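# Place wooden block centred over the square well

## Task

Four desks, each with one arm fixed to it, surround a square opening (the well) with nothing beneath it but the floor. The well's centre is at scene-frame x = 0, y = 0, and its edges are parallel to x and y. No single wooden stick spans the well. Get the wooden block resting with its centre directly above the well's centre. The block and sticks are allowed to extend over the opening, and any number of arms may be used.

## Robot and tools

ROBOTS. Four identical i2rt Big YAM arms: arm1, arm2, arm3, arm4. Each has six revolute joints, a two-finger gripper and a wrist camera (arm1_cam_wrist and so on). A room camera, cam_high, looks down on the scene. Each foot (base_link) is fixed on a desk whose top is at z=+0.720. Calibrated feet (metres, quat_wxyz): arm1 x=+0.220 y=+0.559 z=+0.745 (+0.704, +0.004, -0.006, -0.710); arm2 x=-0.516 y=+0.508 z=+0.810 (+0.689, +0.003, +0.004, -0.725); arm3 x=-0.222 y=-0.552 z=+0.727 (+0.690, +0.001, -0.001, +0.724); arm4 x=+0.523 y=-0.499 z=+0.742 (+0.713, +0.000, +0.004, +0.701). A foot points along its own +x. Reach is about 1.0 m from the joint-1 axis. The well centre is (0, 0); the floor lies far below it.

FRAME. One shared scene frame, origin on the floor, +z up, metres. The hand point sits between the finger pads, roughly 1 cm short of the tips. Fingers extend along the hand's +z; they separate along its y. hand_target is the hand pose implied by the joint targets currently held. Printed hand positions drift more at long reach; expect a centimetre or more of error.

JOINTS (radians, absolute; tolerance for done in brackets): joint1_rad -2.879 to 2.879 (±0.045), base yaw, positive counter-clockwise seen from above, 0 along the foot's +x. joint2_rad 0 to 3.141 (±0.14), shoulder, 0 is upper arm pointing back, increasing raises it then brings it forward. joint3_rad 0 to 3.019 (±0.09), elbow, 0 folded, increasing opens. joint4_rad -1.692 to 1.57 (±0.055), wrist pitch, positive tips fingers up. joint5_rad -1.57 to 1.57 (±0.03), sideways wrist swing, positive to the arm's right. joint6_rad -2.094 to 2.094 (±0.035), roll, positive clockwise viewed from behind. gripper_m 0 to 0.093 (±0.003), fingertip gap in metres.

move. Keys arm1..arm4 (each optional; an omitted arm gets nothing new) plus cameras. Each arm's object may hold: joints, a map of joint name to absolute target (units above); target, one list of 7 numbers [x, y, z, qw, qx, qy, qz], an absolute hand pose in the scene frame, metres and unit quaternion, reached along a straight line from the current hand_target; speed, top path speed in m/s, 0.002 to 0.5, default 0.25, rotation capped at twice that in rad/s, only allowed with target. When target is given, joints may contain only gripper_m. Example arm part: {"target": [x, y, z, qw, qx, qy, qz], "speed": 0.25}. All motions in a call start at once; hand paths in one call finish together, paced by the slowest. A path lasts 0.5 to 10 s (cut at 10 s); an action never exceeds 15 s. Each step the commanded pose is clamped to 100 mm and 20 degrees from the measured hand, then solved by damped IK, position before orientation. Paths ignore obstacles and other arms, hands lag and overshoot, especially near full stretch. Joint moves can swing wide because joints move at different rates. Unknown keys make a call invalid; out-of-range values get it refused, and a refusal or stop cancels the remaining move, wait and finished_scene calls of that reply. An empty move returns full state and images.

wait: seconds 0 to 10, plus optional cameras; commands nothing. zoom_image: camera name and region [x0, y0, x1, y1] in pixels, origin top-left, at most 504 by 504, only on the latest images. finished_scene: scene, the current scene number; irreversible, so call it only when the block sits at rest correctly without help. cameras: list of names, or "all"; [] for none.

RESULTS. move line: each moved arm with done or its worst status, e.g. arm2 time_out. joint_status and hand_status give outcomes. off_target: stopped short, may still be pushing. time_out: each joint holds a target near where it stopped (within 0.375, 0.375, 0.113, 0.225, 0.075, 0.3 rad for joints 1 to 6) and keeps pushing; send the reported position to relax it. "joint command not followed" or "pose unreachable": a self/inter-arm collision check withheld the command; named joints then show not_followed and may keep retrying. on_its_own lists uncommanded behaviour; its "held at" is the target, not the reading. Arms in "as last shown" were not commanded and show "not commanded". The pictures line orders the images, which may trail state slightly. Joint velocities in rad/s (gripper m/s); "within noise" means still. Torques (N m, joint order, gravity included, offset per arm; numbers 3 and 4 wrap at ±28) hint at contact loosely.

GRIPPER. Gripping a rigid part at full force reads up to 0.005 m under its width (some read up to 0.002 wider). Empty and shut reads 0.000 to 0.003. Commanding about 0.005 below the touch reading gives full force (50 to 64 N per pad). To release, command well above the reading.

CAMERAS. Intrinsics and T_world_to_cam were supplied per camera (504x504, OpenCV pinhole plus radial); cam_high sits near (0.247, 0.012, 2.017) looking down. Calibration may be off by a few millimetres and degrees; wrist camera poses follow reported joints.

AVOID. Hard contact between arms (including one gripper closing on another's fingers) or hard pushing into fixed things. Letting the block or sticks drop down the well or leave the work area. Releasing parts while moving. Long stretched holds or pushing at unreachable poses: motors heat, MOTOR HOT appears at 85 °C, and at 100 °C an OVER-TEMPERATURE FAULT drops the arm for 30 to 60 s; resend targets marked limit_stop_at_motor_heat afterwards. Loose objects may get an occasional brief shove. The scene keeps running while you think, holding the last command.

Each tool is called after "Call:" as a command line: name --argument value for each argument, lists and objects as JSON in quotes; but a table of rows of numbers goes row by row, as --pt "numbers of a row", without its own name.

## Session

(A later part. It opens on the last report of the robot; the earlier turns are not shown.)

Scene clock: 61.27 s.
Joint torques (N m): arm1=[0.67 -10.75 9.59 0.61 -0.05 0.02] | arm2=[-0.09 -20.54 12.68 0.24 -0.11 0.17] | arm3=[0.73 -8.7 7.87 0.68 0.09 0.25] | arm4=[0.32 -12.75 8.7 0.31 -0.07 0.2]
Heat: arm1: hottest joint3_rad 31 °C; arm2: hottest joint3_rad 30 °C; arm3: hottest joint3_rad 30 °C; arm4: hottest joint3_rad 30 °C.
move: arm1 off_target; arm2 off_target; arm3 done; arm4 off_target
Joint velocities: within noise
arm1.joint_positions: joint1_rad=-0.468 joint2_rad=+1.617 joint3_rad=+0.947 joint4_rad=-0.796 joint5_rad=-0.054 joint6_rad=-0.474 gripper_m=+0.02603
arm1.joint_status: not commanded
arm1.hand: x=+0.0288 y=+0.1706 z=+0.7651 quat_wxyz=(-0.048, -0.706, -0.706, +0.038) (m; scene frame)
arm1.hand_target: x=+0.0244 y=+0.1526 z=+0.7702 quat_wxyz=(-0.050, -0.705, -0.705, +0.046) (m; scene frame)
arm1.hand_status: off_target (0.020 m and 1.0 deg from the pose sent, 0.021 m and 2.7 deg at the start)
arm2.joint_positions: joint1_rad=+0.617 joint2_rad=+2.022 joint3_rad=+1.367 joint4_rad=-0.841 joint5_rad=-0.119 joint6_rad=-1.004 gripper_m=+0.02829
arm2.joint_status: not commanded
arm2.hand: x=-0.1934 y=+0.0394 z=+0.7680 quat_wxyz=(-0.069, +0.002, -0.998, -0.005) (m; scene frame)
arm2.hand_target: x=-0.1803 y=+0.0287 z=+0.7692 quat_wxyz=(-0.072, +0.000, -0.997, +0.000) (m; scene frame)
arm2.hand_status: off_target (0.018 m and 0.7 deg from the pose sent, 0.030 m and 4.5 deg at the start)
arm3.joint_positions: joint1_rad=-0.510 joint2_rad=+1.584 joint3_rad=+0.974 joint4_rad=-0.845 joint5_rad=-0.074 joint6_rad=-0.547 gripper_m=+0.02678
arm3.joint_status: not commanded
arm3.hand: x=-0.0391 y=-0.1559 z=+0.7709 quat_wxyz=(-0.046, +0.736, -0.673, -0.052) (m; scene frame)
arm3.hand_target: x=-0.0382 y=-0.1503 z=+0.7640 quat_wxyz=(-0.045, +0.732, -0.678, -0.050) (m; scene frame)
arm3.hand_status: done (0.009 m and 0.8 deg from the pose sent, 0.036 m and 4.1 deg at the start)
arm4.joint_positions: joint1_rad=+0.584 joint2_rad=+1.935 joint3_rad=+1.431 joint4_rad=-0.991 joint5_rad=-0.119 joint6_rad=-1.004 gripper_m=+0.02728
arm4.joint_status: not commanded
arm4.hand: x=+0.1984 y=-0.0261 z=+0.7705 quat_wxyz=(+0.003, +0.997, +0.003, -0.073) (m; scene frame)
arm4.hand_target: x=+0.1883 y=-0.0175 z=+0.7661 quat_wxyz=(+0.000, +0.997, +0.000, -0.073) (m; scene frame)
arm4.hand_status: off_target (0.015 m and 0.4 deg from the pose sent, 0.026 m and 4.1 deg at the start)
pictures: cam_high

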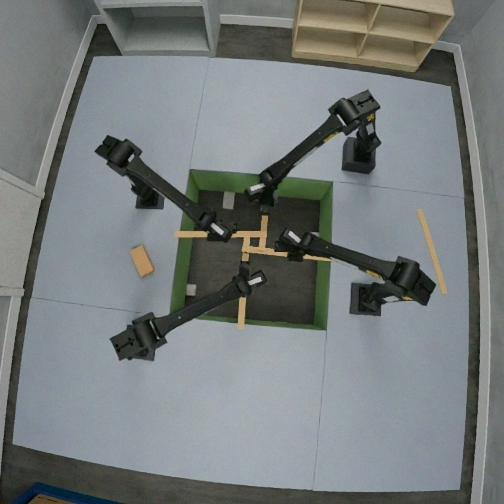

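Call:
move --arm1 '{"target":[0.024,0.152,0.768,0.050,0.7051,0.7051,-0.046],"speed":0.04}' --arm2 '{"target":[-0.180,0.028,0.763,0.072,0,0.9972,0],"speed":0.04}' --arm3 '{"target":[-0.038,-0.150,0.754,0.045,-0.7325,0.6788,0.050],"speed":0.04}' --arm4 '{"target":[0.188,-0.017,0.756,0,-0.9972,0,0.073],"speed":0.04}' --cameras '[]'

Call:
move --arm1 '{"joints":{"gripper_m":0.036}}' --arm2 '{"joints":{"gripper_m":0.036}}' --arm3 '{"joints":{"gripper_m":0.036}}' --arm4 '{"joints":{"gripper_m":0.036}}' --cameras '[]'

Call:
move --arm1 '{"joints":{"gripper_m":0.065}}' --arm2 '{"joints":{"gripper_m":0.065}}' --arm3 '{"joints":{"gripper_m":0.065}}' --arm4 '{"joints":{"gripper_m":0.065}}' --cameras '["cam_high","arm1_cam_wrist"]'

Call:
zoom_image --camera "cam_high" --region '[205, 190, 305, 290]'

Scene clock: 62.73 s.
Joint torques (N m): arm1=[0.73 -10.58 9.44 0.8 -0.08 0.01] | arm2=[0.03 -19.08 12.15 0.64 -0.13 0.23] | arm3=[0.73 -7.77 6.98 1.51 0.08 0.25] | arm4=[0.32 -11.87 7.99 1.05 -0.11 0.18]
Heat: arm1: hottest joint3_rad 31 °C; arm2: hottest joint3_rad 30 °C; arm3: hottest joint3_rad 30 °C; arm4: hottest joint3_rad 30 °C.
move: arm1 off_target; arm2 off_target; arm3 off_target; arm4 off_target
Joint velocities: within noise
arm1.joint_positions: joint1_rad=-0.468 joint2_rad=+1.618 joint3_rad=+0.947 joint4_rad=-0.796 joint5_rad=-0.053 joint6_rad=-0.474 gripper_m=+0.02603
arm1.joint_status: not commanded
arm1.hand: x=+0.0287 y=+0.1707 z=+0.7646 quat_wxyz=(-0.047, -0.706, -0.706, +0.038) (m; scene frame)
arm1.hand_target: x=+0.0244 y=+0.1526 z=+0.7682 quat_wxyz=(-0.050, -0.705, -0.705, +0.046) (m; scene frame)
arm1.hand_status: off_target (0.020 m and 1.0 deg from the pose sent, 0.019 m and 1.0 deg at the start)
arm2.joint_positions: joint1_rad=+0.617 joint2_rad=+2.023 joint3_rad=+1.367 joint4_rad=-0.841 joint5_rad=-0.119 joint6_rad=-1.004 gripper_m=+0.02829
arm2.joint_status: not commanded
arm2.hand: x=-0.1935 y=+0.0396 z=+0.7674 quat_wxyz=(-0.069, +0.002, -0.998, -0.006) (m; scene frame)
arm2.hand_target: x=-0.1805 y=+0.0287 z=+0.7632 quat_wxyz=(-0.072, +0.000, -0.997, +0.000) (m; scene frame)
arm2.hand_status: off_target (0.018 m and 0.8 deg from the pose sent, 0.018 m and 0.7 deg at the start)
arm3.joint_positions: joint1_rad=-0.510 joint2_rad=+1.586 joint3_rad=+0.973 joint4_rad=-0.840 joint5_rad=-0.074 joint6_rad=-0.547 gripper_m=+0.02678
arm3.joint_status: not commanded
arm3.hand: x=-0.0388 y=-0.1553 z=+0.7702 quat_wxyz=(-0.047, +0.736, -0.673, -0.052) (m; scene frame)
arm3.hand_target: x=-0.0383 y=-0.1508 z=+0.7545 quat_wxyz=(-0.045, +0.732, -0.678, -0.050) (m; scene frame)
arm3.hand_status: off_target (0.017 m and 0.9 deg from the pose sent, 0.018 m and 0.8 deg at the start)
arm4.joint_positions: joint1_rad=+0.584 joint2_rad=+1.937 joint3_rad=+1.431 joint4_rad=-0.990 joint5_rad=-0.119 joint6_rad=-1.003 gripper_m=+0.02728
arm4.joint_status: not commanded
arm4.hand: x=+0.1985 y=-0.0262 z=+0.7694 quat_wxyz=(+0.003, +0.997, +0.002, -0.073) (m; scene frame)
arm4.hand_target: x=+0.1885 y=-0.0178 z=+0.7561 quat_wxyz=(+0.000, +0.997, +0.000, -0.073) (m; scene frame)
arm4.hand_status: off_target (0.019 m and 0.5 deg from the pose sent, 0.020 m and 0.4 deg at the start)
pictures: none
No camera images: "cameras" was empty.

Scene clock: 63.47 s.
Joint torques (N m): arm1=[0.67 -11.69 9.31 0.79 -0.08 0.01] | arm2=[0.73 -18.49 11.49 0.62 -0.12 0.19] | arm3=[0.67 -9.99 7.1 0.64 0 0.19] | arm4=[0.56 -14.15 7.73 0.69 -0.12 0.16]
Heat: arm1: hottest joint3_rad 31 °C; arm2: hottest joint3_rad 30 °C; arm3: hottest joint3_rad 30 °C; arm4: hottest joint3_rad 30 °C.
move: arm1 done; arm2 done; arm3 done; arm4 done
Joint velocities: within noise
arm1.joint_positions: joint1_rad=-0.467 joint2_rad=+1.630 joint3_rad=+0.948 joint4_rad=-0.796 joint5_rad=-0.053 joint6_rad=-0.474 gripper_m=+0.03589
arm1.joint_status: all done
arm1.hand: x=+0.0295 y=+0.1714 z=+0.7600 quat_wxyz=(-0.045, -0.706, -0.706, +0.032) (m; scene frame)
arm1.hand_target: x=+0.0243 y=+0.1525 z=+0.7684 quat_wxyz=(-0.050, -0.705, -0.706, +0.046) (m; scene frame)
arm1.hand_status: not commanded
arm2.joint_positions: joint1_rad=+0.617 joint2_rad=+2.024 joint3_rad=+1.375 joint4_rad=-0.841 joint5_rad=-0.119 joint6_rad=-1.002 gripper_m=+0.03592
arm2.joint_status: all done
arm2.hand: x=-0.1914 y=+0.0363 z=+0.7698 quat_wxyz=(-0.071, +0.001, -0.997, -0.003) (m; scene frame)
arm2.hand_target: x=-0.1804 y=+0.0286 z=+0.7633 quat_wxyz=(-0.072, +0.000, -0.997, +0.000) (m; scene frame)
arm2.hand_status: not commanded
arm3.joint_positions: joint1_rad=-0.510 joint2_rad=+1.615 joint3_rad=+0.969 joint4_rad=-0.817 joint5_rad=-0.072 joint6_rad=-0.541 gripper_m=+0.03591
arm3.joint_status: all done
arm3.hand: x=-0.0381 y=-0.1547 z=+0.7570 quat_wxyz=(-0.042, +0.734, -0.675, -0.050) (m; scene frame)
arm3.hand_target: x=-0.0383 y=-0.1508 z=+0.7545 quat_wxyz=(-0.045, +0.732, -0.678, -0.050) (m; scene frame)
arm3.hand_status: not commanded
arm4.joint_positions: joint1_rad=+0.584 joint2_rad=+1.964 joint3_rad=+1.431 joint4_rad=-0.982 joint5_rad=-0.118 joint6_rad=-1.002 gripper_m=+0.03593
arm4.joint_status: all done
arm4.hand: x=+0.1990 y=-0.0270 z=+0.7546 quat_wxyz=(+0.011, +0.998, +0.001, -0.067) (m; scene frame)
arm4.hand_target: x=+0.1885 y=-0.0177 z=+0.7562 quat_wxyz=(+0.000, +0.997, +0.000, -0.073) (m; scene frame)
arm4.hand_status: not commanded
pictures: none
No camera images: "cameras" was empty.

Scene clock: 64.10 s.
Joint torques (N m): arm1=[0.62 -11.63 9.31 0.79 -0.08 0.01] | arm2=[-0.09 -18.9 11.69 0.81 -0.13 0.17] | arm3=[0.73 -10.05 7.1 0.64 0 0.19] | arm4=[0.44 -14.33 7.86 0.7 -0.13 0.17]
Heat: arm1: hottest joint3_rad 31 °C; arm2: hottest joint3_rad 30 °C; arm3: hottest joint3_rad 30 °C; arm4: hottest joint3_rad 30 °C.
move: arm1 done; arm2 done; arm3 done; arm4 done
Joint velocities: within noise
arm1.joint_positions: joint1_rad=-0.467 joint2_rad=+1.630 joint3_rad=+0.948 joint4_rad=-0.796 joint5_rad=-0.053 joint6_rad=-0.474 gripper_m=+0.06480
arm1.joint_status: all done
arm1.hand: x=+0.0295 y=+0.1714 z=+0.7600 quat_wxyz=(-0.045, -0.706, -0.706, +0.032) (m; scene frame)
arm1.hand_target: x=+0.0243 y=+0.1525 z=+0.7684 quat_wxyz=(-0.050, -0.705, -0.706, +0.046) (m; scene frame)
arm1.hand_status: not commanded
arm2.joint_positions: joint1_rad=+0.617 joint2_rad=+2.024 joint3_rad=+1.375 joint4_rad=-0.841 joint5_rad=-0.119 joint6_rad=-1.002 gripper_m=+0.06482
arm2.joint_status: all done
arm2.hand: x=-0.1914 y=+0.0363 z=+0.7698 quat_wxyz=(-0.071, +0.001, -0.997, -0.003) (m; scene frame)
arm2.hand_target: x=-0.1804 y=+0.0286 z=+0.7633 quat_wxyz=(-0.072, +0.000, -0.997, +0.000) (m; scene frame)
arm2.hand_status: not commanded
arm3.joint_positions: joint1_rad=-0.510 joint2_rad=+1.615 joint3_rad=+0.969 joint4_rad=-0.817 joint5_rad=-0.072 joint6_rad=-0.541 gripper_m=+0.06482
arm3.joint_status: all done
arm3.hand: x=-0.0381 y=-0.1547 z=+0.7570 quat_wxyz=(-0.042, +0.734, -0.676, -0.050) (m; scene frame)
arm3.hand_target: x=-0.0383 y=-0.1508 z=+0.7545 quat_wxyz=(-0.045, +0.732, -0.678, -0.050) (m; scene frame)
arm3.hand_status: not commanded
arm4.joint_positions: joint1_rad=+0.584 joint2_rad=+1.964 joint3_rad=+1.431 joint4_rad=-0.982 joint5_rad=-0.118 joint6_rad=-1.002 gripper_m=+0.06484
arm4.joint_status: all done
arm4.hand: x=+0.1990 y=-0.0270 z=+0.7546 quat_wxyz=(+0.011, +0.998, +0.001, -0.067) (m; scene frame)
arm4.hand_target: x=+0.1885 y=-0.0177 z=+0.7562 quat_wxyz=(+0.000, +0.997, +0.000, -0.073) (m; scene frame)
arm4.hand_status: not commanded
pictures: arm1_cam_wrist, cam_high
camera_calibration:
arm1_cam_wrist: T_world_to_cam=[[-0.99961, -0.00841477, -0.0266277, 0.0518501], [-0.0203225, 0.87318, 0.486974, -0.516016], [0.019153, 0.487325, -0.873011, 0.70742], [0, 0, 0, 1]] pos_world=[0.0277939, 0.106268, 0.870252]

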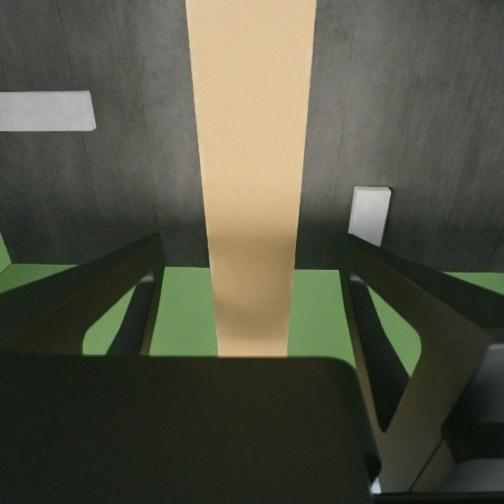

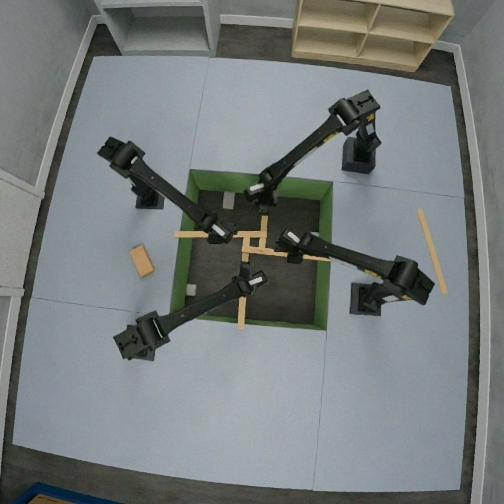

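Scaled by 5.040 from the camera's 504x504 image, which has a finer 720x720 frame.

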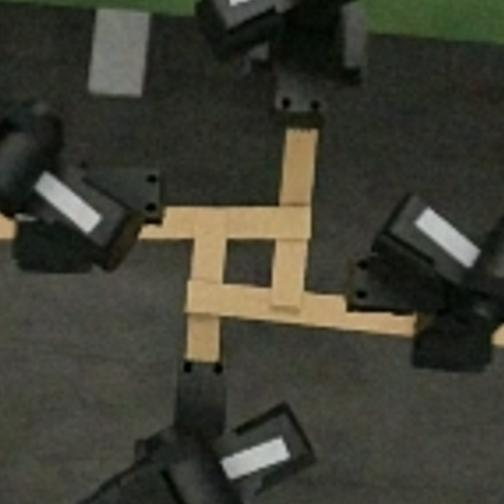

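Call:
move --arm1 '{"target":[0.0295,0.175,0.95,0.047,0.706,0.706,-0.042],"speed":0.15}' --arm2 '{"target":[-0.194,0.0363,0.95,0.071,0,0.9972,0],"speed":0.15}' --arm3 '{"target":[-0.038,-0.158,0.95,0.042,-0.734,0.676,0.050],"speed":0.15}' --arm4 '{"target":[0.200,-0.027,0.95,0,-0.9976,0,0.070],"speed":0.15}' --cameras '[]'

Call:
move --arm2 '{"joints":{"joint1_rad":0.0}}' --arm4 '{"joints":{"joint1_rad":-0.2}}' --arm1 '{"joints":{"joint1_rad":-1.2}}' --arm3 '{"joints":{"joint1_rad":-1.58,"joint6_rad":-0.547,"gripper_m":0.092}}' --cameras '["cam_high","arm3_cam_wrist"]'

Call:
zoom_image --camera "cam_high" --region '[205, 190, 305, 290]'

Call:
zoom_image --camera "cam_high" --region '[110, 220, 180, 290]'

Scene clock: 66.57 s.
Joint torques (N m): arm1=[0.15 -11.58 11.63 0.38 -0.03 -0.06] | arm2=[-0.73 -20.89 13.56 0.05 -0.11 0.06] | arm3=[0.03 -10.4 12.22 -0.23 -0.12 0.07] | arm4=[-0.03 -14.33 9.87 -0.18 -0.11 0.13]
Heat: arm1: hottest joint3_rad 31 °C; arm2: hottest joint3_rad 30 °C; arm3: hottest joint3_rad 30 °C; arm4: hottest joint3_rad 30 °C.
move: arm1 off_target; arm2 off_target; arm3 off_target; arm4 off_target
Joint velocities: within noise
arm1.joint_positions: joint1_rad=-0.467 joint2_rad=+1.398 joint3_rad=+1.176 joint4_rad=-1.286 joint5_rad=-0.052 joint6_rad=-0.474 gripper_m=+0.06487
arm1.joint_status: not commanded
arm1.hand: x=+0.0361 y=+0.1897 z=+0.9271 quat_wxyz=(-0.040, -0.707, -0.706, +0.018) (m; scene frame)
arm1.hand_target: x=+0.0300 y=+0.1760 z=+0.9499 quat_wxyz=(-0.047, -0.706, -0.706, +0.042) (m; scene frame)
arm1.hand_status: off_target (0.028 m and 2.8 deg from the pose sent, 0.190 m and 1.1 deg at the start)
arm2.joint_positions: joint1_rad=+0.617 joint2_rad=+1.811 joint3_rad=+1.527 joint4_rad=-1.231 joint5_rad=-0.118 joint6_rad=-1.002 gripper_m=+0.06489
arm2.joint_status: not commanded
arm2.hand: x=-0.1991 y=+0.0470 z=+0.9339 quat_wxyz=(-0.064, +0.000, -0.998, -0.014) (m; scene frame)
arm2.hand_target: x=-0.1944 y=+0.0368 z=+0.9501 quat_wxyz=(-0.071, +0.000, -0.997, +0.000) (m; scene frame)
arm2.hand_status: off_target (0.020 m and 1.8 deg from the pose sent, 0.180 m and 0.3 deg at the start)
arm3.joint_positions: joint1_rad=-0.510 joint2_rad=+1.421 joint3_rad=+1.241 joint4_rad=-1.332 joint5_rad=-0.072 joint6_rad=-0.541 gripper_m=+0.06489
arm3.joint_status: not commanded
arm3.hand: x=-0.0448 y=-0.1684 z=+0.9273 quat_wxyz=(-0.019, +0.735, -0.677, -0.043) (m; scene frame)
arm3.hand_target: x=-0.0384 y=-0.1589 z=+0.9500 quat_wxyz=(-0.042, +0.734, -0.676, -0.050) (m; scene frame)
arm3.hand_status: off_target (0.026 m and 2.7 deg from the pose sent, 0.193 m and 0.1 deg at the start)
arm4.joint_positions: joint1_rad=+0.584 joint2_rad=+1.790 joint3_rad=+1.671 joint4_rad=-1.402 joint5_rad=-0.114 joint6_rad=-1.002 gripper_m=+0.06491
arm4.joint_status: not commanded
arm4.hand: x=+0.2061 y=-0.0341 z=+0.9345 quat_wxyz=(+0.012, +0.998, +0.001, -0.064) (m; scene frame)
arm4.hand_target: x=+0.2004 y=-0.0275 z=+0.9500 quat_wxyz=(+0.000, +0.998, +0.000, -0.070) (m; scene frame)
arm4.hand_status: off_target (0.018 m and 1.6 deg from the pose sent, 0.195 m and 1.3 deg at the start)
pictures: none
No camera images: "cameras" was empty.

Scene clock: 68.23 s.
Joint torques (N m): arm1=[-0.56 -11.69 11.6 0.36 -0.1 -0.06] | arm2=[0.85 -20.66 13.57 0.17 -0.21 0.07] | arm3=[0.26 -10.4 11.86 -0.21 -0.12 0.04] | arm4=[0.09 -14.51 9.7 -0.21 -0.3 0.13]
Heat: arm1: hottest joint3_rad 31 °C; arm2: hottest joint3_rad 31 °C; arm3: hottest joint3_rad 30 °C; arm4: hottest joint3_rad 30 °C.
move: arm1 done; arm2 done; arm3 done; arm4 done
Joint velocities: within noise
arm1.joint_positions: joint1_rad=-1.195 joint2_rad=+1.398 joint3_rad=+1.176 joint4_rad=-1.286 joint5_rad=-0.049 joint6_rad=-0.474 gripper_m=+0.06487
arm1.joint_status: all done
arm1.hand: x=-0.1644 y=+0.4045 z=+0.9237 quat_wxyz=(-0.027, -0.912, -0.408, +0.027) (m; scene frame)
arm1.hand_target: x=-0.1793 y=+0.4009 z=+0.9464 quat_wxyz=(-0.026, -0.913, -0.405, +0.052) (m; scene frame)
arm1.hand_status: not commanded
arm2.joint_positions: joint1_rad=-0.007 joint2_rad=+1.811 joint3_rad=+1.527 joint4_rad=-1.232 joint5_rad=-0.115 joint6_rad=-1.002 gripper_m=+0.06490
arm2.joint_status: all done
arm2.hand: x=-0.5282 y=-0.0512 z=+0.9333 quat_wxyz=(-0.060, -0.306, -0.950, +0.007) (m; scene frame)
arm2.hand_target: x=-0.5247 y=-0.0625 z=+0.9495 quat_wxyz=(-0.065, -0.302, -0.951, +0.022) (m; scene frame)
arm2.hand_status: not commanded
arm3.joint_positions: joint1_rad=-1.578 joint2_rad=+1.421 joint3_rad=+1.246 joint4_rad=-1.332 joint5_rad=-0.072 joint6_rad=-0.541 gripper_m=+0.09189
arm3.joint_status: all done
arm3.hand: x=+0.2011 y=-0.5231 z=+0.9285 quat_wxyz=(-0.040, +0.287, -0.957, -0.028) (m; scene frame)
arm3.hand_target: x=+0.2111 y=-0.5234 z=+0.9495 quat_wxyz=(-0.061, +0.290, -0.955, -0.022) (m; scene frame)
arm3.hand_status: not commanded
arm4.joint_positions: joint1_rad=-0.203 joint2_rad=+1.790 joint3_rad=+1.674 joint4_rad=-1.403 joint5_rad=-0.109 joint6_rad=-1.002 gripper_m=+0.06491
arm4.joint_status: all done
arm4.hand: x=+0.6290 y=+0.0555 z=+0.9324 quat_wxyz=(-0.012, +0.922, -0.382, -0.060) (m; scene frame)
arm4.hand_target: x=+0.6291 y=+0.0638 z=+0.9471 quat_wxyz=(-0.025, +0.921, -0.383, -0.063) (m; scene frame)
arm4.hand_status: not commanded
pictures: arm3_cam_wrist, cam_high
camera_calibration:
arm3_cam_wrist: T_world_to_cam=[[0.55956, -0.828117, -0.0333913, -0.514044], [-0.705653, -0.497168, 0.504855, -0.583073], [-0.43468, -0.258934, -0.862558, 0.875123], [0, 0, 0, 1]] pos_world=[0.256589, -0.488975, 1.03205]

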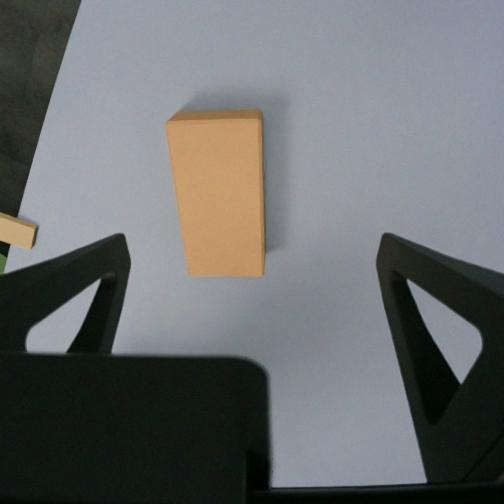

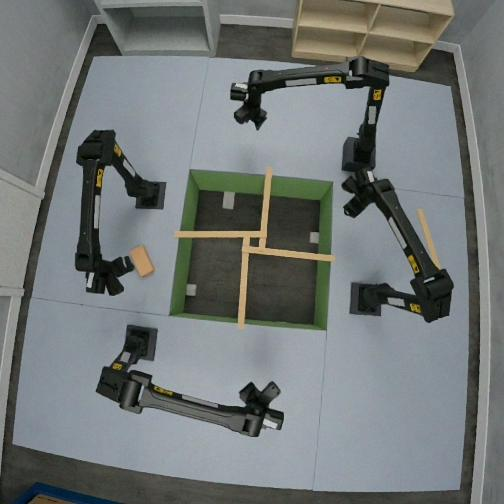

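Scaled by 5.040 from the camera's 504x504 image, which has a finer 720x720 frame.

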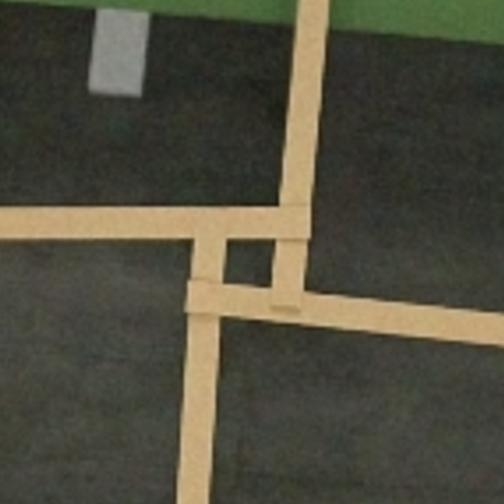

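Scaled by 7.200 from the camera's 504x504 image, which has a finer 720x720 frame.

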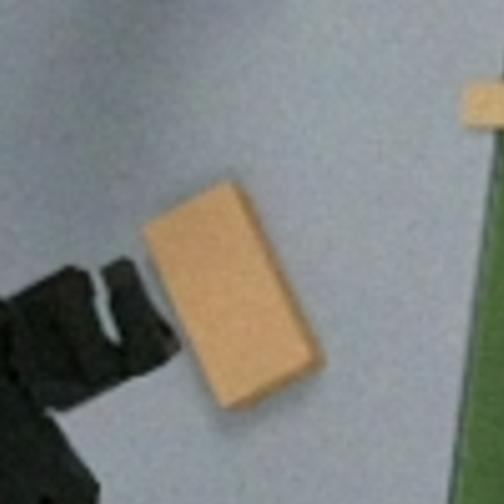

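Call:
move --arm3 '{"target":[0.138,-0.527,0.84,0,-0.309,0.951,0],"speed":0.2}' --cameras '["cam_high","arm3_cam_wrist"]'

Scene clock: 70.50 s.
Joint torques (N m): arm1=[-0.5 -11.75 11.58 0.36 -0.1 -0.06] | arm2=[-0.38 -21.01 13.57 0.28 -0.2 0.06] | arm3=[1.03 -9.64 7.75 0.35 0.05 -0.01] | arm4=[0.15 -14.33 9.66 -0.16 -0.3 0.11]
Heat: arm1: hottest joint3_rad 31 °C; arm2: hottest joint3_rad 31 °C; arm3: hottest joint3_rad 30 °C; arm4: hottest joint3_rad 31 °C.
move: arm3 off_target
Joint velocities: within noise
arm1, arm2, arm4: as last shown
arm3.joint_positions: joint1_rad=-1.555 joint2_rad=+1.385 joint3_rad=+0.950 joint4_rad=-1.167 joint5_rad=+0.000 joint6_rad=-0.544 gripper_m=+0.09189
arm3.joint_status: not commanded
arm3.hand: x=+0.1343 y=-0.5297 z=+0.8333 quat_wxyz=(+0.015, +0.299, -0.954, -0.005) (m; scene frame)
arm3.hand_target: x=+0.1380 y=-0.5270 z=+0.8401 quat_wxyz=(+0.000, +0.309, -0.951, +0.000) (m; scene frame)
arm3.hand_status: off_target (0.008 m and 2.1 deg from the pose sent, 0.109 m and 6.1 deg at the start)
pictures: arm3_cam_wrist, cam_high
camera_calibration:
arm3_cam_wrist: T_world_to_cam=[[0.577799, -0.815873, -0.0223763, -0.490486], [-0.64298, -0.471901, 0.60323, -0.662397], [-0.502718, -0.334158, -0.797254, 0.677143], [0, 0, 0, 1]] pos_world=[0.197906, -0.486487, 0.928457]

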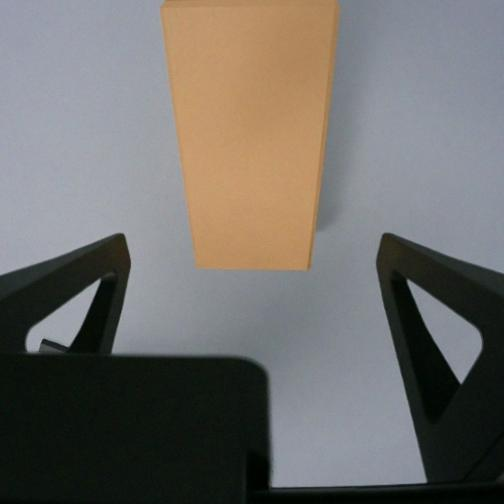

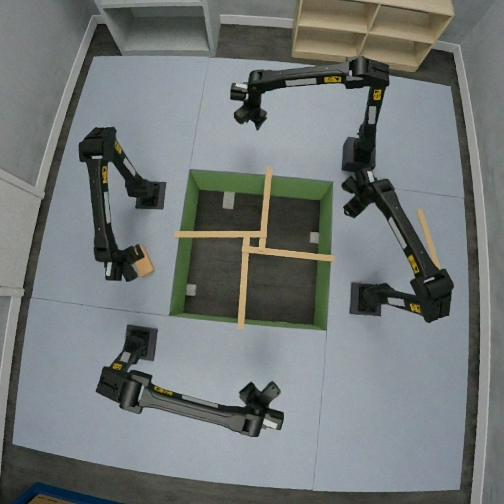

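Call:
move --arm3 '{"target":[0.152,-0.516,0.80,0,-0.309,0.951,0],"speed":0.15}' --cameras '[]'

Call:
move --arm3 '{"target":[0.152,-0.516,0.763,0,-0.309,0.951,0],"speed":0.1}' --cameras '["cam_high","arm3_cam_wrist"]'

Scene clock: 72.20 s.
Joint torques (N m): arm1=[-0.56 -11.69 11.59 0.36 -0.1 -0.06] | arm2=[-0.38 -20.89 13.46 0.13 -0.27 0.08] | arm3=[1.03 -8.29 7.6 0.43 0.04 0.19] | arm4=[0.03 -14.45 9.7 -0.18 -0.31 0.12]
Heat: arm1: hottest joint3_rad 31 °C; arm2: hottest joint3_rad 31 °C; arm3: hottest joint3_rad 30 °C; arm4: hottest joint3_rad 31 °C.
move: arm3 done
Joint velocities: within noise
arm1, arm2, arm4: as last shown
arm3.joint_positions: joint1_rad=-1.528 joint2_rad=+1.448 joint3_rad=+0.923 joint4_rad=-1.052 joint5_rad=+0.000 joint6_rad=-0.542 gripper_m=+0.09189
arm3.joint_status: not commanded
arm3.hand: x=+0.1480 y=-0.5188 z=+0.8021 quat_wxyz=(+0.003, +0.311, -0.950, -0.002) (m; scene frame)
arm3.hand_target: x=+0.1520 y=-0.5160 z=+0.8001 quat_wxyz=(+0.000, +0.309, -0.951, +0.000) (m; scene frame)
arm3.hand_status: done (0.005 m and 0.4 deg from the pose sent, 0.040 m and 2.1 deg at the start)
pictures: none
No camera images: "cameras" was empty.

Scene clock: 73.33 s.
Joint torques (N m): arm1=[-0.56 -11.69 11.58 0.36 -0.1 -0.07] | arm2=[0.21 -21.48 13.68 -0.06 -0.28 0.11] | arm3=[0.97 -8.35 7.02 0.43 0.04 0.19] | arm4=[0.03 -14.51 9.65 -0.18 -0.29 0.13]
Heat: arm1: hottest joint3_rad 31 °C; arm2: hottest joint3_rad 32 °C; arm3: hottest joint3_rad 30 °C; arm4: hottest joint3_rad 31 °C.
move: arm3 done
Joint velocities: within noise
arm1, arm2, arm4: as last shown
arm3.joint_positions: joint1_rad=-1.528 joint2_rad=+1.506 joint3_rad=+0.876 joint4_rad=-0.942 joint5_rad=+0.000 joint6_rad=-0.542 gripper_m=+0.09189
arm3.joint_status: not commanded
arm3.hand: x=+0.1493 y=-0.5187 z=+0.7665 quat_wxyz=(+0.001, +0.311, -0.950, -0.001) (m; scene frame)
arm3.hand_target: x=+0.1520 y=-0.5160 z=+0.7631 quat_wxyz=(+0.000, +0.309, -0.951, +0.000) (m; scene frame)
arm3.hand_status: done (0.005 m and 0.3 deg from the pose sent, 0.039 m and 0.4 deg at the start)
pictures: arm3_cam_wrist, cam_high
camera_calibration:
arm3_cam_wrist: T_world_to_cam=[[0.598224, -0.801297, -0.00714647, -0.498766], [-0.648275, -0.489186, 0.583469, -0.600286], [-0.471028, -0.344413, -0.812104, 0.63639], [0, 0, 0, 1]] pos_world=[0.208981, -0.474131, 0.863499]

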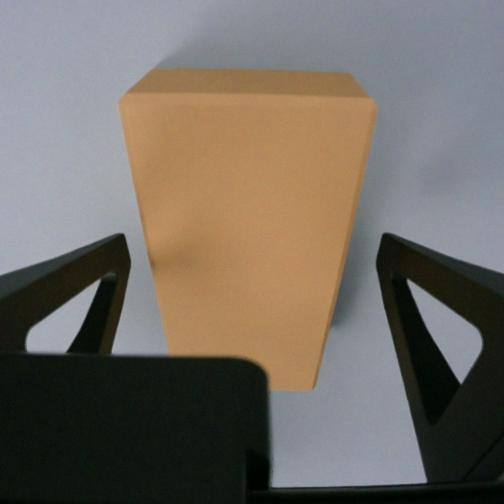

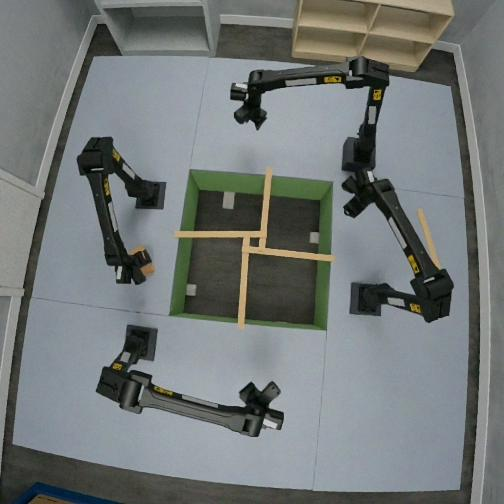

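Call:
move --arm3 '{"target":[0.152,-0.516,0.753,0,-0.309,0.951,0],"speed":0.1}' --cameras '[]'

Call:
move --arm3 '{"joints":{"gripper_m":0.066}}' --cameras '[]'

Call:
move --arm3 '{"joints":{"gripper_m":0.058}}' --cameras '["cam_high","arm3_cam_wrist"]'

Scene clock: 74.60 s.
Joint torques (N m): arm1=[-0.56 -11.69 11.59 0.38 -0.1 -0.06] | arm2=[0.44 -21.25 13.75 0.23 -0.27 0.06] | arm3=[0.97 -8.29 6.76 0.46 0.04 0.19] | arm4=[0.09 -14.45 9.72 -0.2 -0.3 0.11]
Heat: arm1: hottest joint3_rad 31 °C; arm2: hottest joint3_rad 32 °C; arm3: hottest joint3_rad 30 °C; arm4: hottest joint3_rad 31 °C.
move: arm3 done
Joint velocities: within noise
arm1, arm2, arm4: as last shown
arm3.joint_positions: joint1_rad=-1.528 joint2_rad=+1.523 joint3_rad=+0.865 joint4_rad=-0.912 joint5_rad=+0.000 joint6_rad=-0.542 gripper_m=+0.09189
arm3.joint_status: not commanded
arm3.hand: x=+0.1502 y=-0.5186 z=+0.7575 quat_wxyz=(-0.001, +0.311, -0.950, -0.001) (m; scene frame)
arm3.hand_target: x=+0.1519 y=-0.5160 z=+0.7531 quat_wxyz=(+0.000, +0.309, -0.951, +0.000) (m; scene frame)
arm3.hand_status: done (0.006 m and 0.3 deg from the pose sent, 0.014 m and 0.3 deg at the start)
pictures: none
No camera images: "cameras" was empty.

Scene clock: 75.20 s.
Joint torques (N m): arm1=[-0.56 -11.69 11.59 0.35 -0.1 -0.06] | arm2=[-0.97 -20.72 13.68 0.35 -0.24 0.08] | arm3=[0.97 -8.23 6.76 0.44 0.07 0.19] | arm4=[0.15 -14.33 9.72 -0.17 -0.31 0.12]
Heat: arm1: hottest joint3_rad 31 °C; arm2: hottest joint3_rad 32 °C; arm3: hottest joint3_rad 30 °C; arm4: hottest joint3_rad 31 °C.
move: arm3 off_target
Joint velocities: within noise
arm1, arm2, arm4: as last shown
arm3.joint_positions: joint1_rad=-1.527 joint2_rad=+1.523 joint3_rad=+0.865 joint4_rad=-0.912 joint5_rad=-0.001 joint6_rad=-0.542 gripper_m=+0.06920
arm3.joint_status: gripper_m off_target (ended at +0.06922, target +0.06600)
arm3.hand: x=+0.1502 y=-0.5181 z=+0.7575 quat_wxyz=(-0.001, +0.311, -0.950, -0.001) (m; scene frame)
arm3.hand_target: x=+0.1520 y=-0.5160 z=+0.7531 quat_wxyz=(+0.000, +0.309, -0.951, +0.000) (m; scene frame)
arm3.hand_status: not commanded
pictures: none
No camera images: "cameras" was empty.

Scene clock: 75.60 s.
Joint torques (N m): arm1=[-0.56 -11.69 11.59 0.36 -0.1 -0.06] | arm2=[-0.38 -21.25 13.67 0.23 -0.25 0.08] | arm3=[0.91 -8.23 6.76 0.44 0.06 0.19] | arm4=[0.03 -14.51 9.69 -0.17 -0.31 0.12]
Heat: arm1: hottest joint3_rad 31 °C; arm2: hottest joint3_rad 32 °C; arm3: hottest joint3_rad 30 °C; arm4: hottest joint3_rad 31 °C.
move: arm3 off_target
Joint velocities: within noise
arm1, arm2, arm4: as last shown
arm3.joint_positions: joint1_rad=-1.527 joint2_rad=+1.523 joint3_rad=+0.865 joint4_rad=-0.912 joint5_rad=-0.001 joint6_rad=-0.542 gripper_m=+0.06917
arm3.joint_status: gripper_m off_target (ended at +0.06918, target +0.05800)
arm3.hand: x=+0.1502 y=-0.5181 z=+0.7575 quat_wxyz=(-0.001, +0.311, -0.950, -0.001) (m; scene frame)
arm3.hand_target: x=+0.1520 y=-0.5160 z=+0.7531 quat_wxyz=(+0.000, +0.309, -0.951, +0.000) (m; scene frame)
arm3.hand_status: not commanded
pictures: arm3_cam_wrist, cam_high
camera_calibration:
arm3_cam_wrist: T_world_to_cam=[[0.59854, -0.80107, -0.00603497, -0.499698], [-0.650034, -0.490065, 0.580769, -0.592306], [-0.468194, -0.34369, -0.814046, 0.631186], [0, 0, 0, 1]] pos_world=[0.209588, -0.473629, 0.854792]

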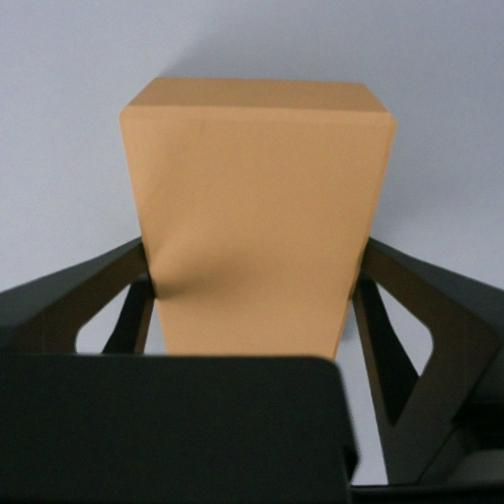

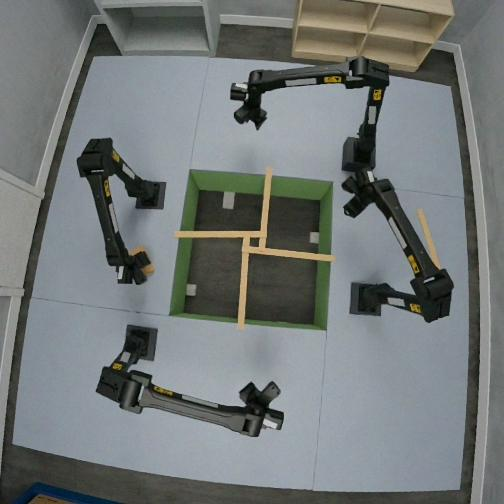

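Call:
move --arm3 '{"target":[0.15,-0.516,0.96,0,-0.309,0.951,0],"speed":0.15}' --cameras '[]'

Call:
move --arm3 '{"joints":{"joint1_rad":-0.43,"joint6_rad":1.19}}' --cameras '["cam_high"]'

Scene clock: 78.60 s.
Joint torques (N m): arm1=[-0.56 -11.69 11.59 0.36 -0.1 -0.06] | arm2=[-0.03 -20.84 13.6 0.21 -0.25 0.08] | arm3=[0.91 -9.64 12.88 -0.51 0.02 0.19] | arm4=[-0.03 -14.51 9.7 -0.14 -0.3 0.13]
Heat: arm1: hottest joint3_rad 31 °C; arm2: hottest joint3_rad 32 °C; arm3: hottest joint3_rad 30 °C; arm4: hottest joint3_rad 32 °C.
move: arm3 off_target
Joint velocities: within noise
arm1, arm2, arm4: as last shown
arm3.joint_positions: joint1_rad=-1.526 joint2_rad=+1.335 joint3_rad=+1.172 joint4_rad=-1.472 joint5_rad=+0.000 joint6_rad=-0.541 gripper_m=+0.06917
arm3.joint_status: not commanded
arm3.hand: x=+0.1363 y=-0.5195 z=+0.9320 quat_wxyz=(+0.031, +0.311, -0.950, -0.008) (m; scene frame)
arm3.hand_target: x=+0.1488 y=-0.5162 z=+0.9598 quat_wxyz=(+0.000, +0.309, -0.951, +0.000) (m; scene frame)
arm3.hand_status: off_target (0.031 m and 3.7 deg from the pose sent, 0.203 m and 0.3 deg at the start)
pictures: none
No camera images: "cameras" was empty.

Scene clock: 80.40 s.
Joint torques (N m): arm1=[-0.56 -11.69 11.6 0.36 -0.1 -0.06] | arm2=[-0.15 -20.48 13.57 0.17 -0.25 0.11] | arm3=[0.44 -9.58 12.42 -0.5 0.15 0.21] | arm4=[0.03 -14.45 9.68 -0.18 -0.31 0.13]
Heat: arm1: hottest joint3_rad 32 °C; arm2: hottest joint3_rad 32 °C; arm3: hottest joint3_rad 30 °C; arm4: hottest joint3_rad 32 °C.
move: arm3 done
Joint velocities: within noise
arm1.joint_positions: joint1_rad=-1.195 joint2_rad=+1.398 joint3_rad=+1.176 joint4_rad=-1.286 joint5_rad=-0.049 joint6_rad=-0.474 gripper_m=+0.06487
arm1.joint_status: not commanded
arm1.hand: x=-0.1644 y=+0.4045 z=+0.9237 quat_wxyz=(-0.027, -0.912, -0.408, +0.027) (m; scene frame)
arm1.hand_target: x=-0.1793 y=+0.4009 z=+0.9464 quat_wxyz=(-0.026, -0.913, -0.405, +0.052) (m; scene frame)
arm1.hand_status: not commanded
arm2.joint_positions: joint1_rad=-0.007 joint2_rad=+1.811 joint3_rad=+1.527 joint4_rad=-1.232 joint5_rad=-0.115 joint6_rad=-1.002 gripper_m=+0.06490
arm2.joint_status: not commanded
arm2.hand: x=-0.5282 y=-0.0512 z=+0.9333 quat_wxyz=(-0.060, -0.306, -0.950, +0.007) (m; scene frame)
arm2.hand_target: x=-0.5247 y=-0.0625 z=+0.9495 quat_wxyz=(-0.065, -0.302, -0.951, +0.022) (m; scene frame)
arm2.hand_status: not commanded
arm3.joint_positions: joint1_rad=-0.433 joint2_rad=+1.335 joint3_rad=+1.177 joint4_rad=-1.473 joint5_rad=+0.000 joint6_rad=+1.177 gripper_m=+0.06916
arm3.joint_status: all done
arm3.hand: x=-0.0863 y=-0.2174 z=+0.9345 quat_wxyz=(+0.011, +0.005, -1.000, +0.027) (m; scene frame)
arm3.hand_target: x=-0.0828 y=-0.2067 z=+0.9602 quat_wxyz=(-0.001, +0.000, -1.000, -0.001) (m; scene frame)
arm3.hand_status: not commanded
arm4.joint_positions: joint1_rad=-0.203 joint2_rad=+1.790 joint3_rad=+1.674 joint4_rad=-1.403 joint5_rad=-0.109 joint6_rad=-1.002 gripper_m=+0.06491
arm4.joint_status: not commanded
arm4.hand: x=+0.6290 y=+0.0555 z=+0.9324 quat_wxyz=(-0.012, +0.922, -0.382, -0.060) (m; scene frame)
arm4.hand_target: x=+0.6291 y=+0.0638 z=+0.9471 quat_wxyz=(-0.025, +0.921, -0.383, -0.063) (m; scene frame)
arm4.hand_status: not commanded
pictures: cam_high

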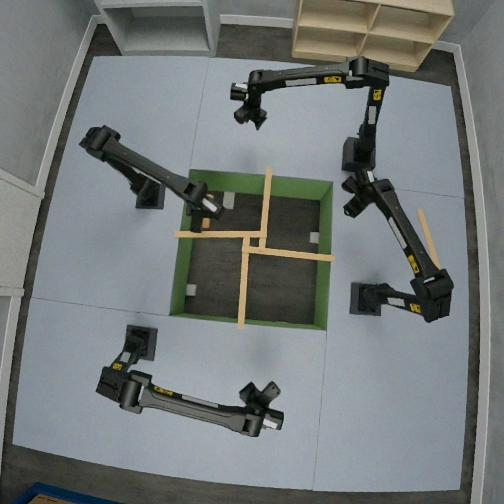

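Call:
move --arm3 '{"target":[-0.008,0.04,0.915,0,0,-1,0],"speed":0.15}' --cameras '["cam_high"]'

Call:
zoom_image --camera "cam_high" --region '[220, 205, 300, 285]'

Scene clock: 83.30 s.
Joint torques (N m): arm1=[-0.56 -11.69 11.59 0.36 -0.1 -0.07] | arm2=[-0.32 -20.84 13.52 0.05 -0.27 0.05] | arm3=[0.85 -16.85 13.11 -0.5 0.1 0.21] | arm4=[-0.09 -14.45 9.68 -0.2 -0.31 0.11]
Heat: arm1: hottest joint3_rad 32 °C; arm2: hottest joint3_rad 33 °C; arm3: hottest joint3_rad 31 °C; arm4: hottest joint3_rad 32 °C.
move: arm3 off_target
Joint velocities: within noise
arm1, arm2, arm4: as last shown
arm3.joint_positions: joint1_rad=-0.402 joint2_rad=+2.017 joint3_rad=+1.940 joint4_rad=-1.542 joint5_rad=+0.000 joint6_rad=+1.212 gripper_m=+0.06916
arm3.joint_status: not commanded
arm3.hand: x=-0.0084 y=+0.0247 z=+0.8936 quat_wxyz=(+0.008, +0.002, -1.000, +0.022) (m; scene frame)
arm3.hand_target: x=-0.0084 y=+0.0388 z=+0.9150 quat_wxyz=(+0.000, +0.000, -1.000, -0.001) (m; scene frame)
arm3.hand_status: off_target (0.026 m and 2.6 deg from the pose sent, 0.270 m and 3.4 deg at the start)
pictures: cam_high

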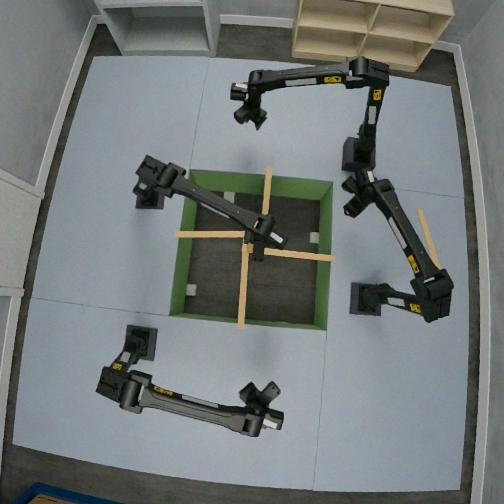

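Scaled by 6.300 from the camera's 504x504 image, which has a finer 720x720 frame.

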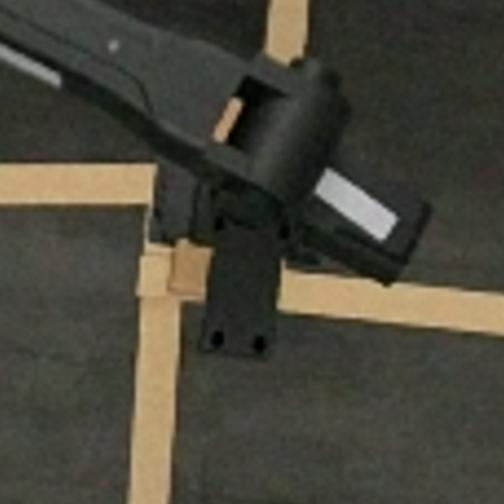

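Call:
move --arm3 '{"target":[-0.012,0.046,0.868,0,0,-1,0],"speed":0.1}' --cameras '["cam_high","arm3_cam_wrist"]'

Call:
zoom_image --camera "cam_high" --region '[220, 205, 300, 285]'

Scene clock: 84.83 s.
Joint torques (N m): arm1=[-0.5 -11.63 11.58 0.36 -0.1 -0.06] | arm2=[-0.09 -20.84 13.71 0.16 -0.31 0.08] | arm3=[0.79 -17.67 9.28 0.27 0.11 0.21] | arm4=[-0.03 -14.45 9.7 -0.2 -0.3 0.12]
Heat: arm1: hottest joint3_rad 32 °C; arm2: hottest joint3_rad 33 °C; arm3: hottest joint3_rad 31 °C; arm4: hottest joint3_rad 32 °C.
move: arm3 off_target
Joint velocities: within noise
arm1, arm2, arm4: as last shown
arm3.joint_positions: joint1_rad=-0.392 joint2_rad=+2.051 joint3_rad=+1.907 joint4_rad=-1.455 joint5_rad=+0.000 joint6_rad=+1.221 gripper_m=+0.06916
arm3.joint_status: not commanded
arm3.hand: x=-0.0098 y=+0.0388 z=+0.8606 quat_wxyz=(+0.004, +0.003, -1.000, +0.012) (m; scene frame)
arm3.hand_target: x=-0.0120 y=+0.0459 z=+0.8680 quat_wxyz=(+0.000, +0.000, -1.000, +0.000) (m; scene frame)
arm3.hand_status: off_target (0.011 m and 1.5 deg from the pose sent, 0.034 m and 2.6 deg at the start)
pictures: arm3_cam_wrist, cam_high
camera_calibration:
arm3_cam_wrist: T_world_to_cam=[[0.0142861, -0.999706, 0.019594, 0.0227617], [-0.806912, 0.0000460269, 0.590672, -0.512397], [-0.590499, -0.0242491, -0.806674, 0.811588], [0, 0, 0, 1]] pos_world=[0.0654575, 0.0424589, 0.9569]

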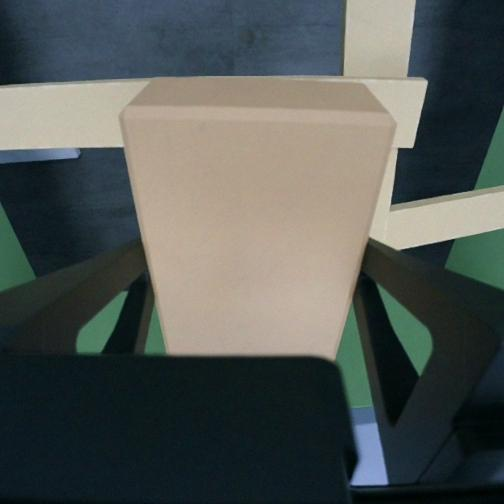

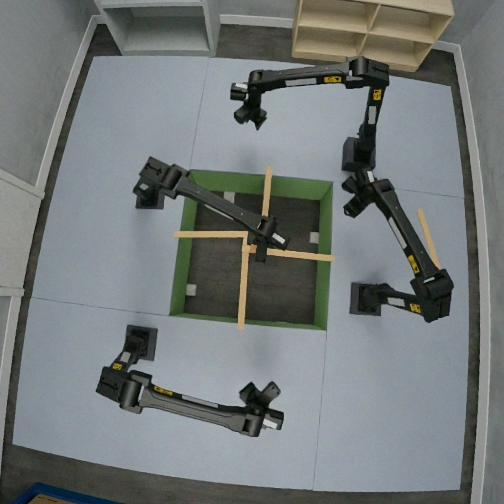

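Scaled by 6.300 from the camera's 504x504 image, which has a finer 720x720 frame.

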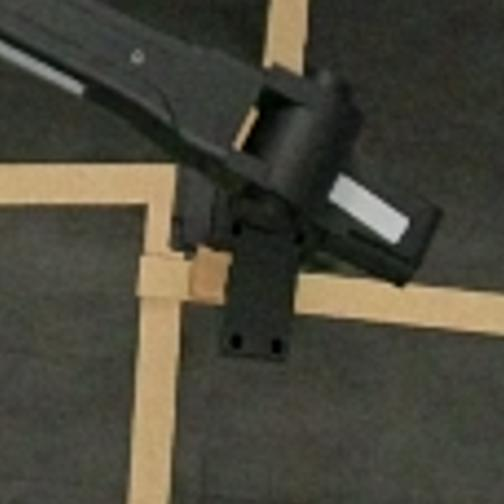

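Call:
move --arm3 '{"target":[-0.007,0.036,0.855,0,0,-1,0],"speed":0.08}' --cameras '[]'

Call:
move --arm3 '{"target":[-0.007,0.036,0.840,0,0,-1,0],"speed":0.05}' --cameras '["cam_high","arm3_cam_wrist"]'

Call:
zoom_image --camera "cam_high" --region '[220, 205, 300, 285]'

Scene clock: 86.37 s.
Joint torques (N m): arm1=[-0.5 -11.69 11.58 0.35 -0.1 -0.06] | arm2=[-0.03 -21.13 13.71 -0.06 -0.27 0.07] | arm3=[-0.26 -18.61 8.87 0.24 0.12 0.1] | arm4=[-0.09 -14.45 9.66 -0.18 -0.3 0.12]
Heat: arm1: hottest joint3_rad 32 °C; arm2: hottest joint3_rad 33 °C; arm3: hottest joint3_rad 31 °C; arm4: hottest joint3_rad 32 °C.
move: arm3 off_target
Joint velocities: within noise
arm1, arm2, arm4: as last shown
arm3.joint_positions: joint1_rad=-0.392 joint2_rad=+2.051 joint3_rad=+1.849 joint4_rad=-1.410 joint5_rad=+0.000 joint6_rad=+1.221 gripper_m=+0.06916
arm3.joint_status: not commanded
arm3.hand: x=-0.0122 y=+0.0321 z=+0.8387 quat_wxyz=(+0.007, +0.003, -1.000, +0.018) (m; scene frame)
arm3.hand_target: x=-0.0071 y=+0.0358 z=+0.8550 quat_wxyz=(+0.000, +0.000, -1.000, +0.000) (m; scene frame)
arm3.hand_status: off_target (0.018 m and 2.3 deg from the pose sent, 0.007 m and 1.5 deg at the start)
pictures: none
No camera images: "cameras" was empty.

Scene clock: 87.33 s.
Joint torques (N m): arm1=[-0.56 -11.69 11.59 0.36 -0.1 -0.06] | arm2=[0.03 -21.13 13.74 0.21 -0.24 0.09] | arm3=[-0.26 -18.02 7.97 0.58 0.15 0.1] | arm4=[-0.03 -14.27 9.66 -0.16 -0.3 0.13]
Heat: arm1: hottest joint3_rad 32 °C; arm2: hottest joint3_rad 33 °C; arm3: hottest joint3_rad 31 °C; arm4: hottest joint3_rad 32 °C.
move: arm3 done
Joint velocities: within noise
arm1, arm2, arm4: as last shown
arm3.joint_positions: joint1_rad=-0.392 joint2_rad=+2.051 joint3_rad=+1.834 joint4_rad=-1.385 joint5_rad=-0.001 joint6_rad=+1.221 gripper_m=+0.06916
arm3.joint_status: not commanded
arm3.hand: x=-0.0119 y=+0.0335 z=+0.8331 quat_wxyz=(+0.005, +0.003, -1.000, +0.013) (m; scene frame)
arm3.hand_target: x=-0.0070 y=+0.0359 z=+0.8400 quat_wxyz=(+0.000, +0.000, -1.000, +0.000) (m; scene frame)
arm3.hand_status: done (0.009 m and 1.7 deg from the pose sent, 0.007 m and 2.3 deg at the start)
pictures: arm3_cam_wrist, cam_high
camera_calibration:
arm3_cam_wrist: T_world_to_cam=[[0.0138697, -0.999659, 0.0221458, 0.01588], [-0.805918, 0.00193363, 0.592024, -0.499021], [-0.591864, -0.0260589, -0.805616, 0.78725], [0, 0, 0, 1]] pos_world=[0.0635543, 0.0373543, 0.929302]

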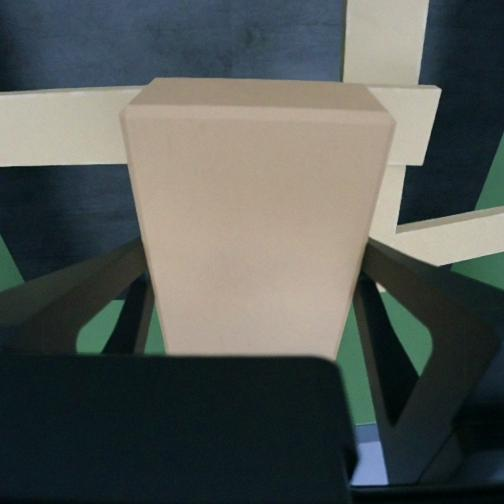

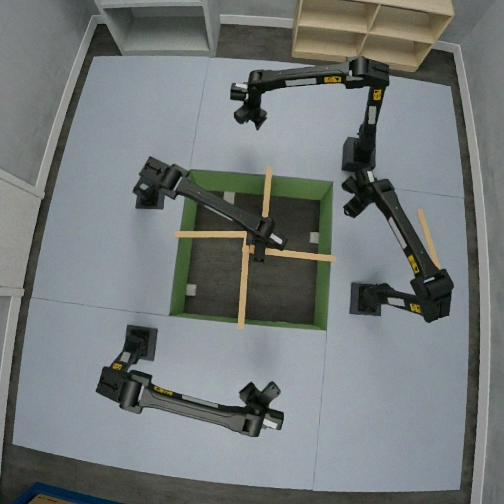

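Scaled by 6.300 from the camera's 504x504 image, which has a finer 720x720 frame.

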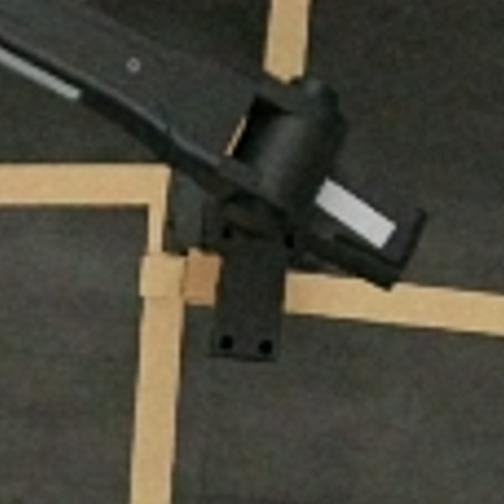

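Call:
zoom_image --camera "cam_high" --region '[238, 236, 268, 266]'

Scaled by 16.800 from the camera's 504x504 image, which has a finer 720x720 frame.

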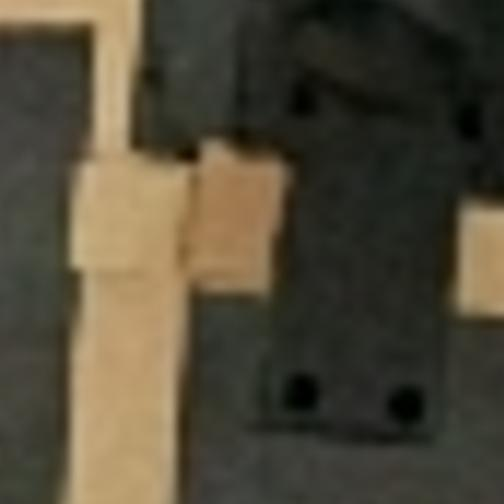

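Call:
move --arm3 '{"target":[-0.007,0.036,0.872,0,0,-1,0],"speed":0.08}' --cameras '[]'

Call:
move --arm3 '{"target":[0.010,0.030,0.872,0,0,-1,0],"speed":0.08}' --cameras '["cam_high"]'

Call:
zoom_image --camera "cam_high" --region '[238, 236, 268, 266]'

Scene clock: 89.03 s.
Joint torques (N m): arm1=[-0.56 -11.69 11.59 0.35 -0.1 -0.06] | arm2=[0.5 -21.25 13.6 0.27 -0.25 0.09] | arm3=[-0.26 -19.19 12.05 -0.51 0.17 0.1] | arm4=[0.21 -14.39 9.68 -0.16 -0.31 0.12]
Heat: arm1: hottest joint3_rad 32 °C; arm2: hottest joint3_rad 33 °C; arm3: hottest joint3_rad 31 °C; arm4: hottest joint3_rad 33 °C.
move: arm3 off_target
Joint velocities: within noise
arm1, arm2, arm4: as last shown
arm3.joint_positions: joint1_rad=-0.392 joint2_rad=+2.049 joint3_rad=+1.834 joint4_rad=-1.429 joint5_rad=-0.001 joint6_rad=+1.221 gripper_m=+0.06916
arm3.joint_status: not commanded
arm3.hand: x=-0.0156 y=+0.0234 z=+0.8347 quat_wxyz=(+0.013, +0.003, -0.999, +0.033) (m; scene frame)
arm3.hand_target: x=-0.0076 y=+0.0344 z=+0.8721 quat_wxyz=(+0.000, +0.000, -1.000, +0.000) (m; scene frame)
arm3.hand_status: off_target (0.040 m and 4.0 deg from the pose sent, 0.039 m and 1.7 deg at the start)
pictures: none
No camera images: "cameras" was empty.

Scene clock: 90.07 s.
Joint torques (N m): arm1=[-0.62 -11.75 11.59 0.36 -0.1 -0.06] | arm2=[-0.5 -20.54 13.71 -0.02 -0.26 0.06] | arm3=[-0.21 -19.08 12.18 -0.53 0.16 -0.01] | arm4=[0.09 -14.51 9.68 -0.16 -0.3 0.12]
Heat: arm1: hottest joint3_rad 32 °C; arm2: hottest joint3_rad 34 °C; arm3: hottest joint3_rad 31 °C; arm4: hottest joint3_rad 33 °C.
move: arm3 off_target
Joint velocities: within noise
arm1, arm2, arm4: as last shown
arm3.joint_positions: joint1_rad=-0.421 joint2_rad=+2.049 joint3_rad=+1.834 joint4_rad=-1.429 joint5_rad=+0.000 joint6_rad=+1.205 gripper_m=+0.06916
arm3.joint_status: not commanded
arm3.hand: x=+0.0011 y=+0.0171 z=+0.8347 quat_wxyz=(+0.013, -0.004, -0.999, +0.033) (m; scene frame)
arm3.hand_target: x=+0.0094 y=+0.0283 z=+0.8721 quat_wxyz=(+0.000, +0.000, -1.000, +0.000) (m; scene frame)
arm3.hand_status: off_target (0.040 m and 4.1 deg from the pose sent, 0.046 m and 4.1 deg at the start)
pictures: cam_high

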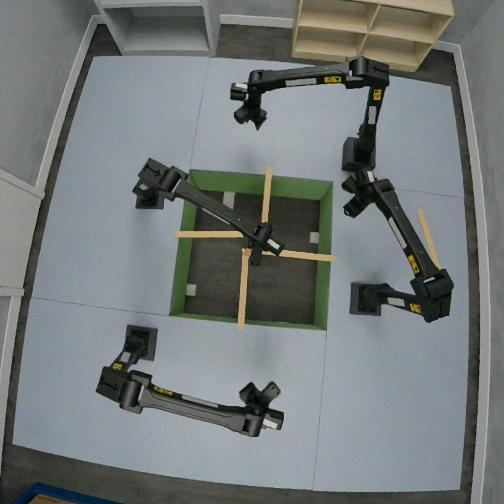

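Scaled by 16.800 from the camera's 504x504 image, which has a finer 720x720 frame.

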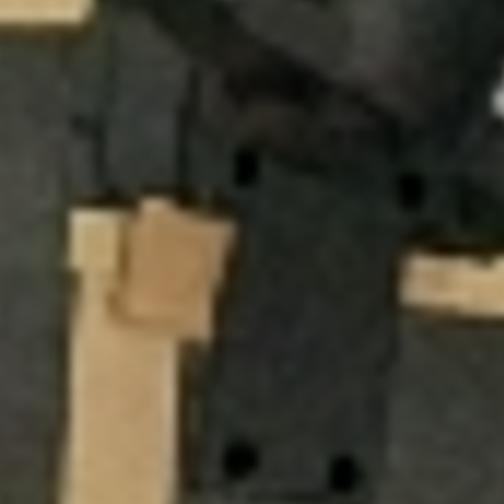

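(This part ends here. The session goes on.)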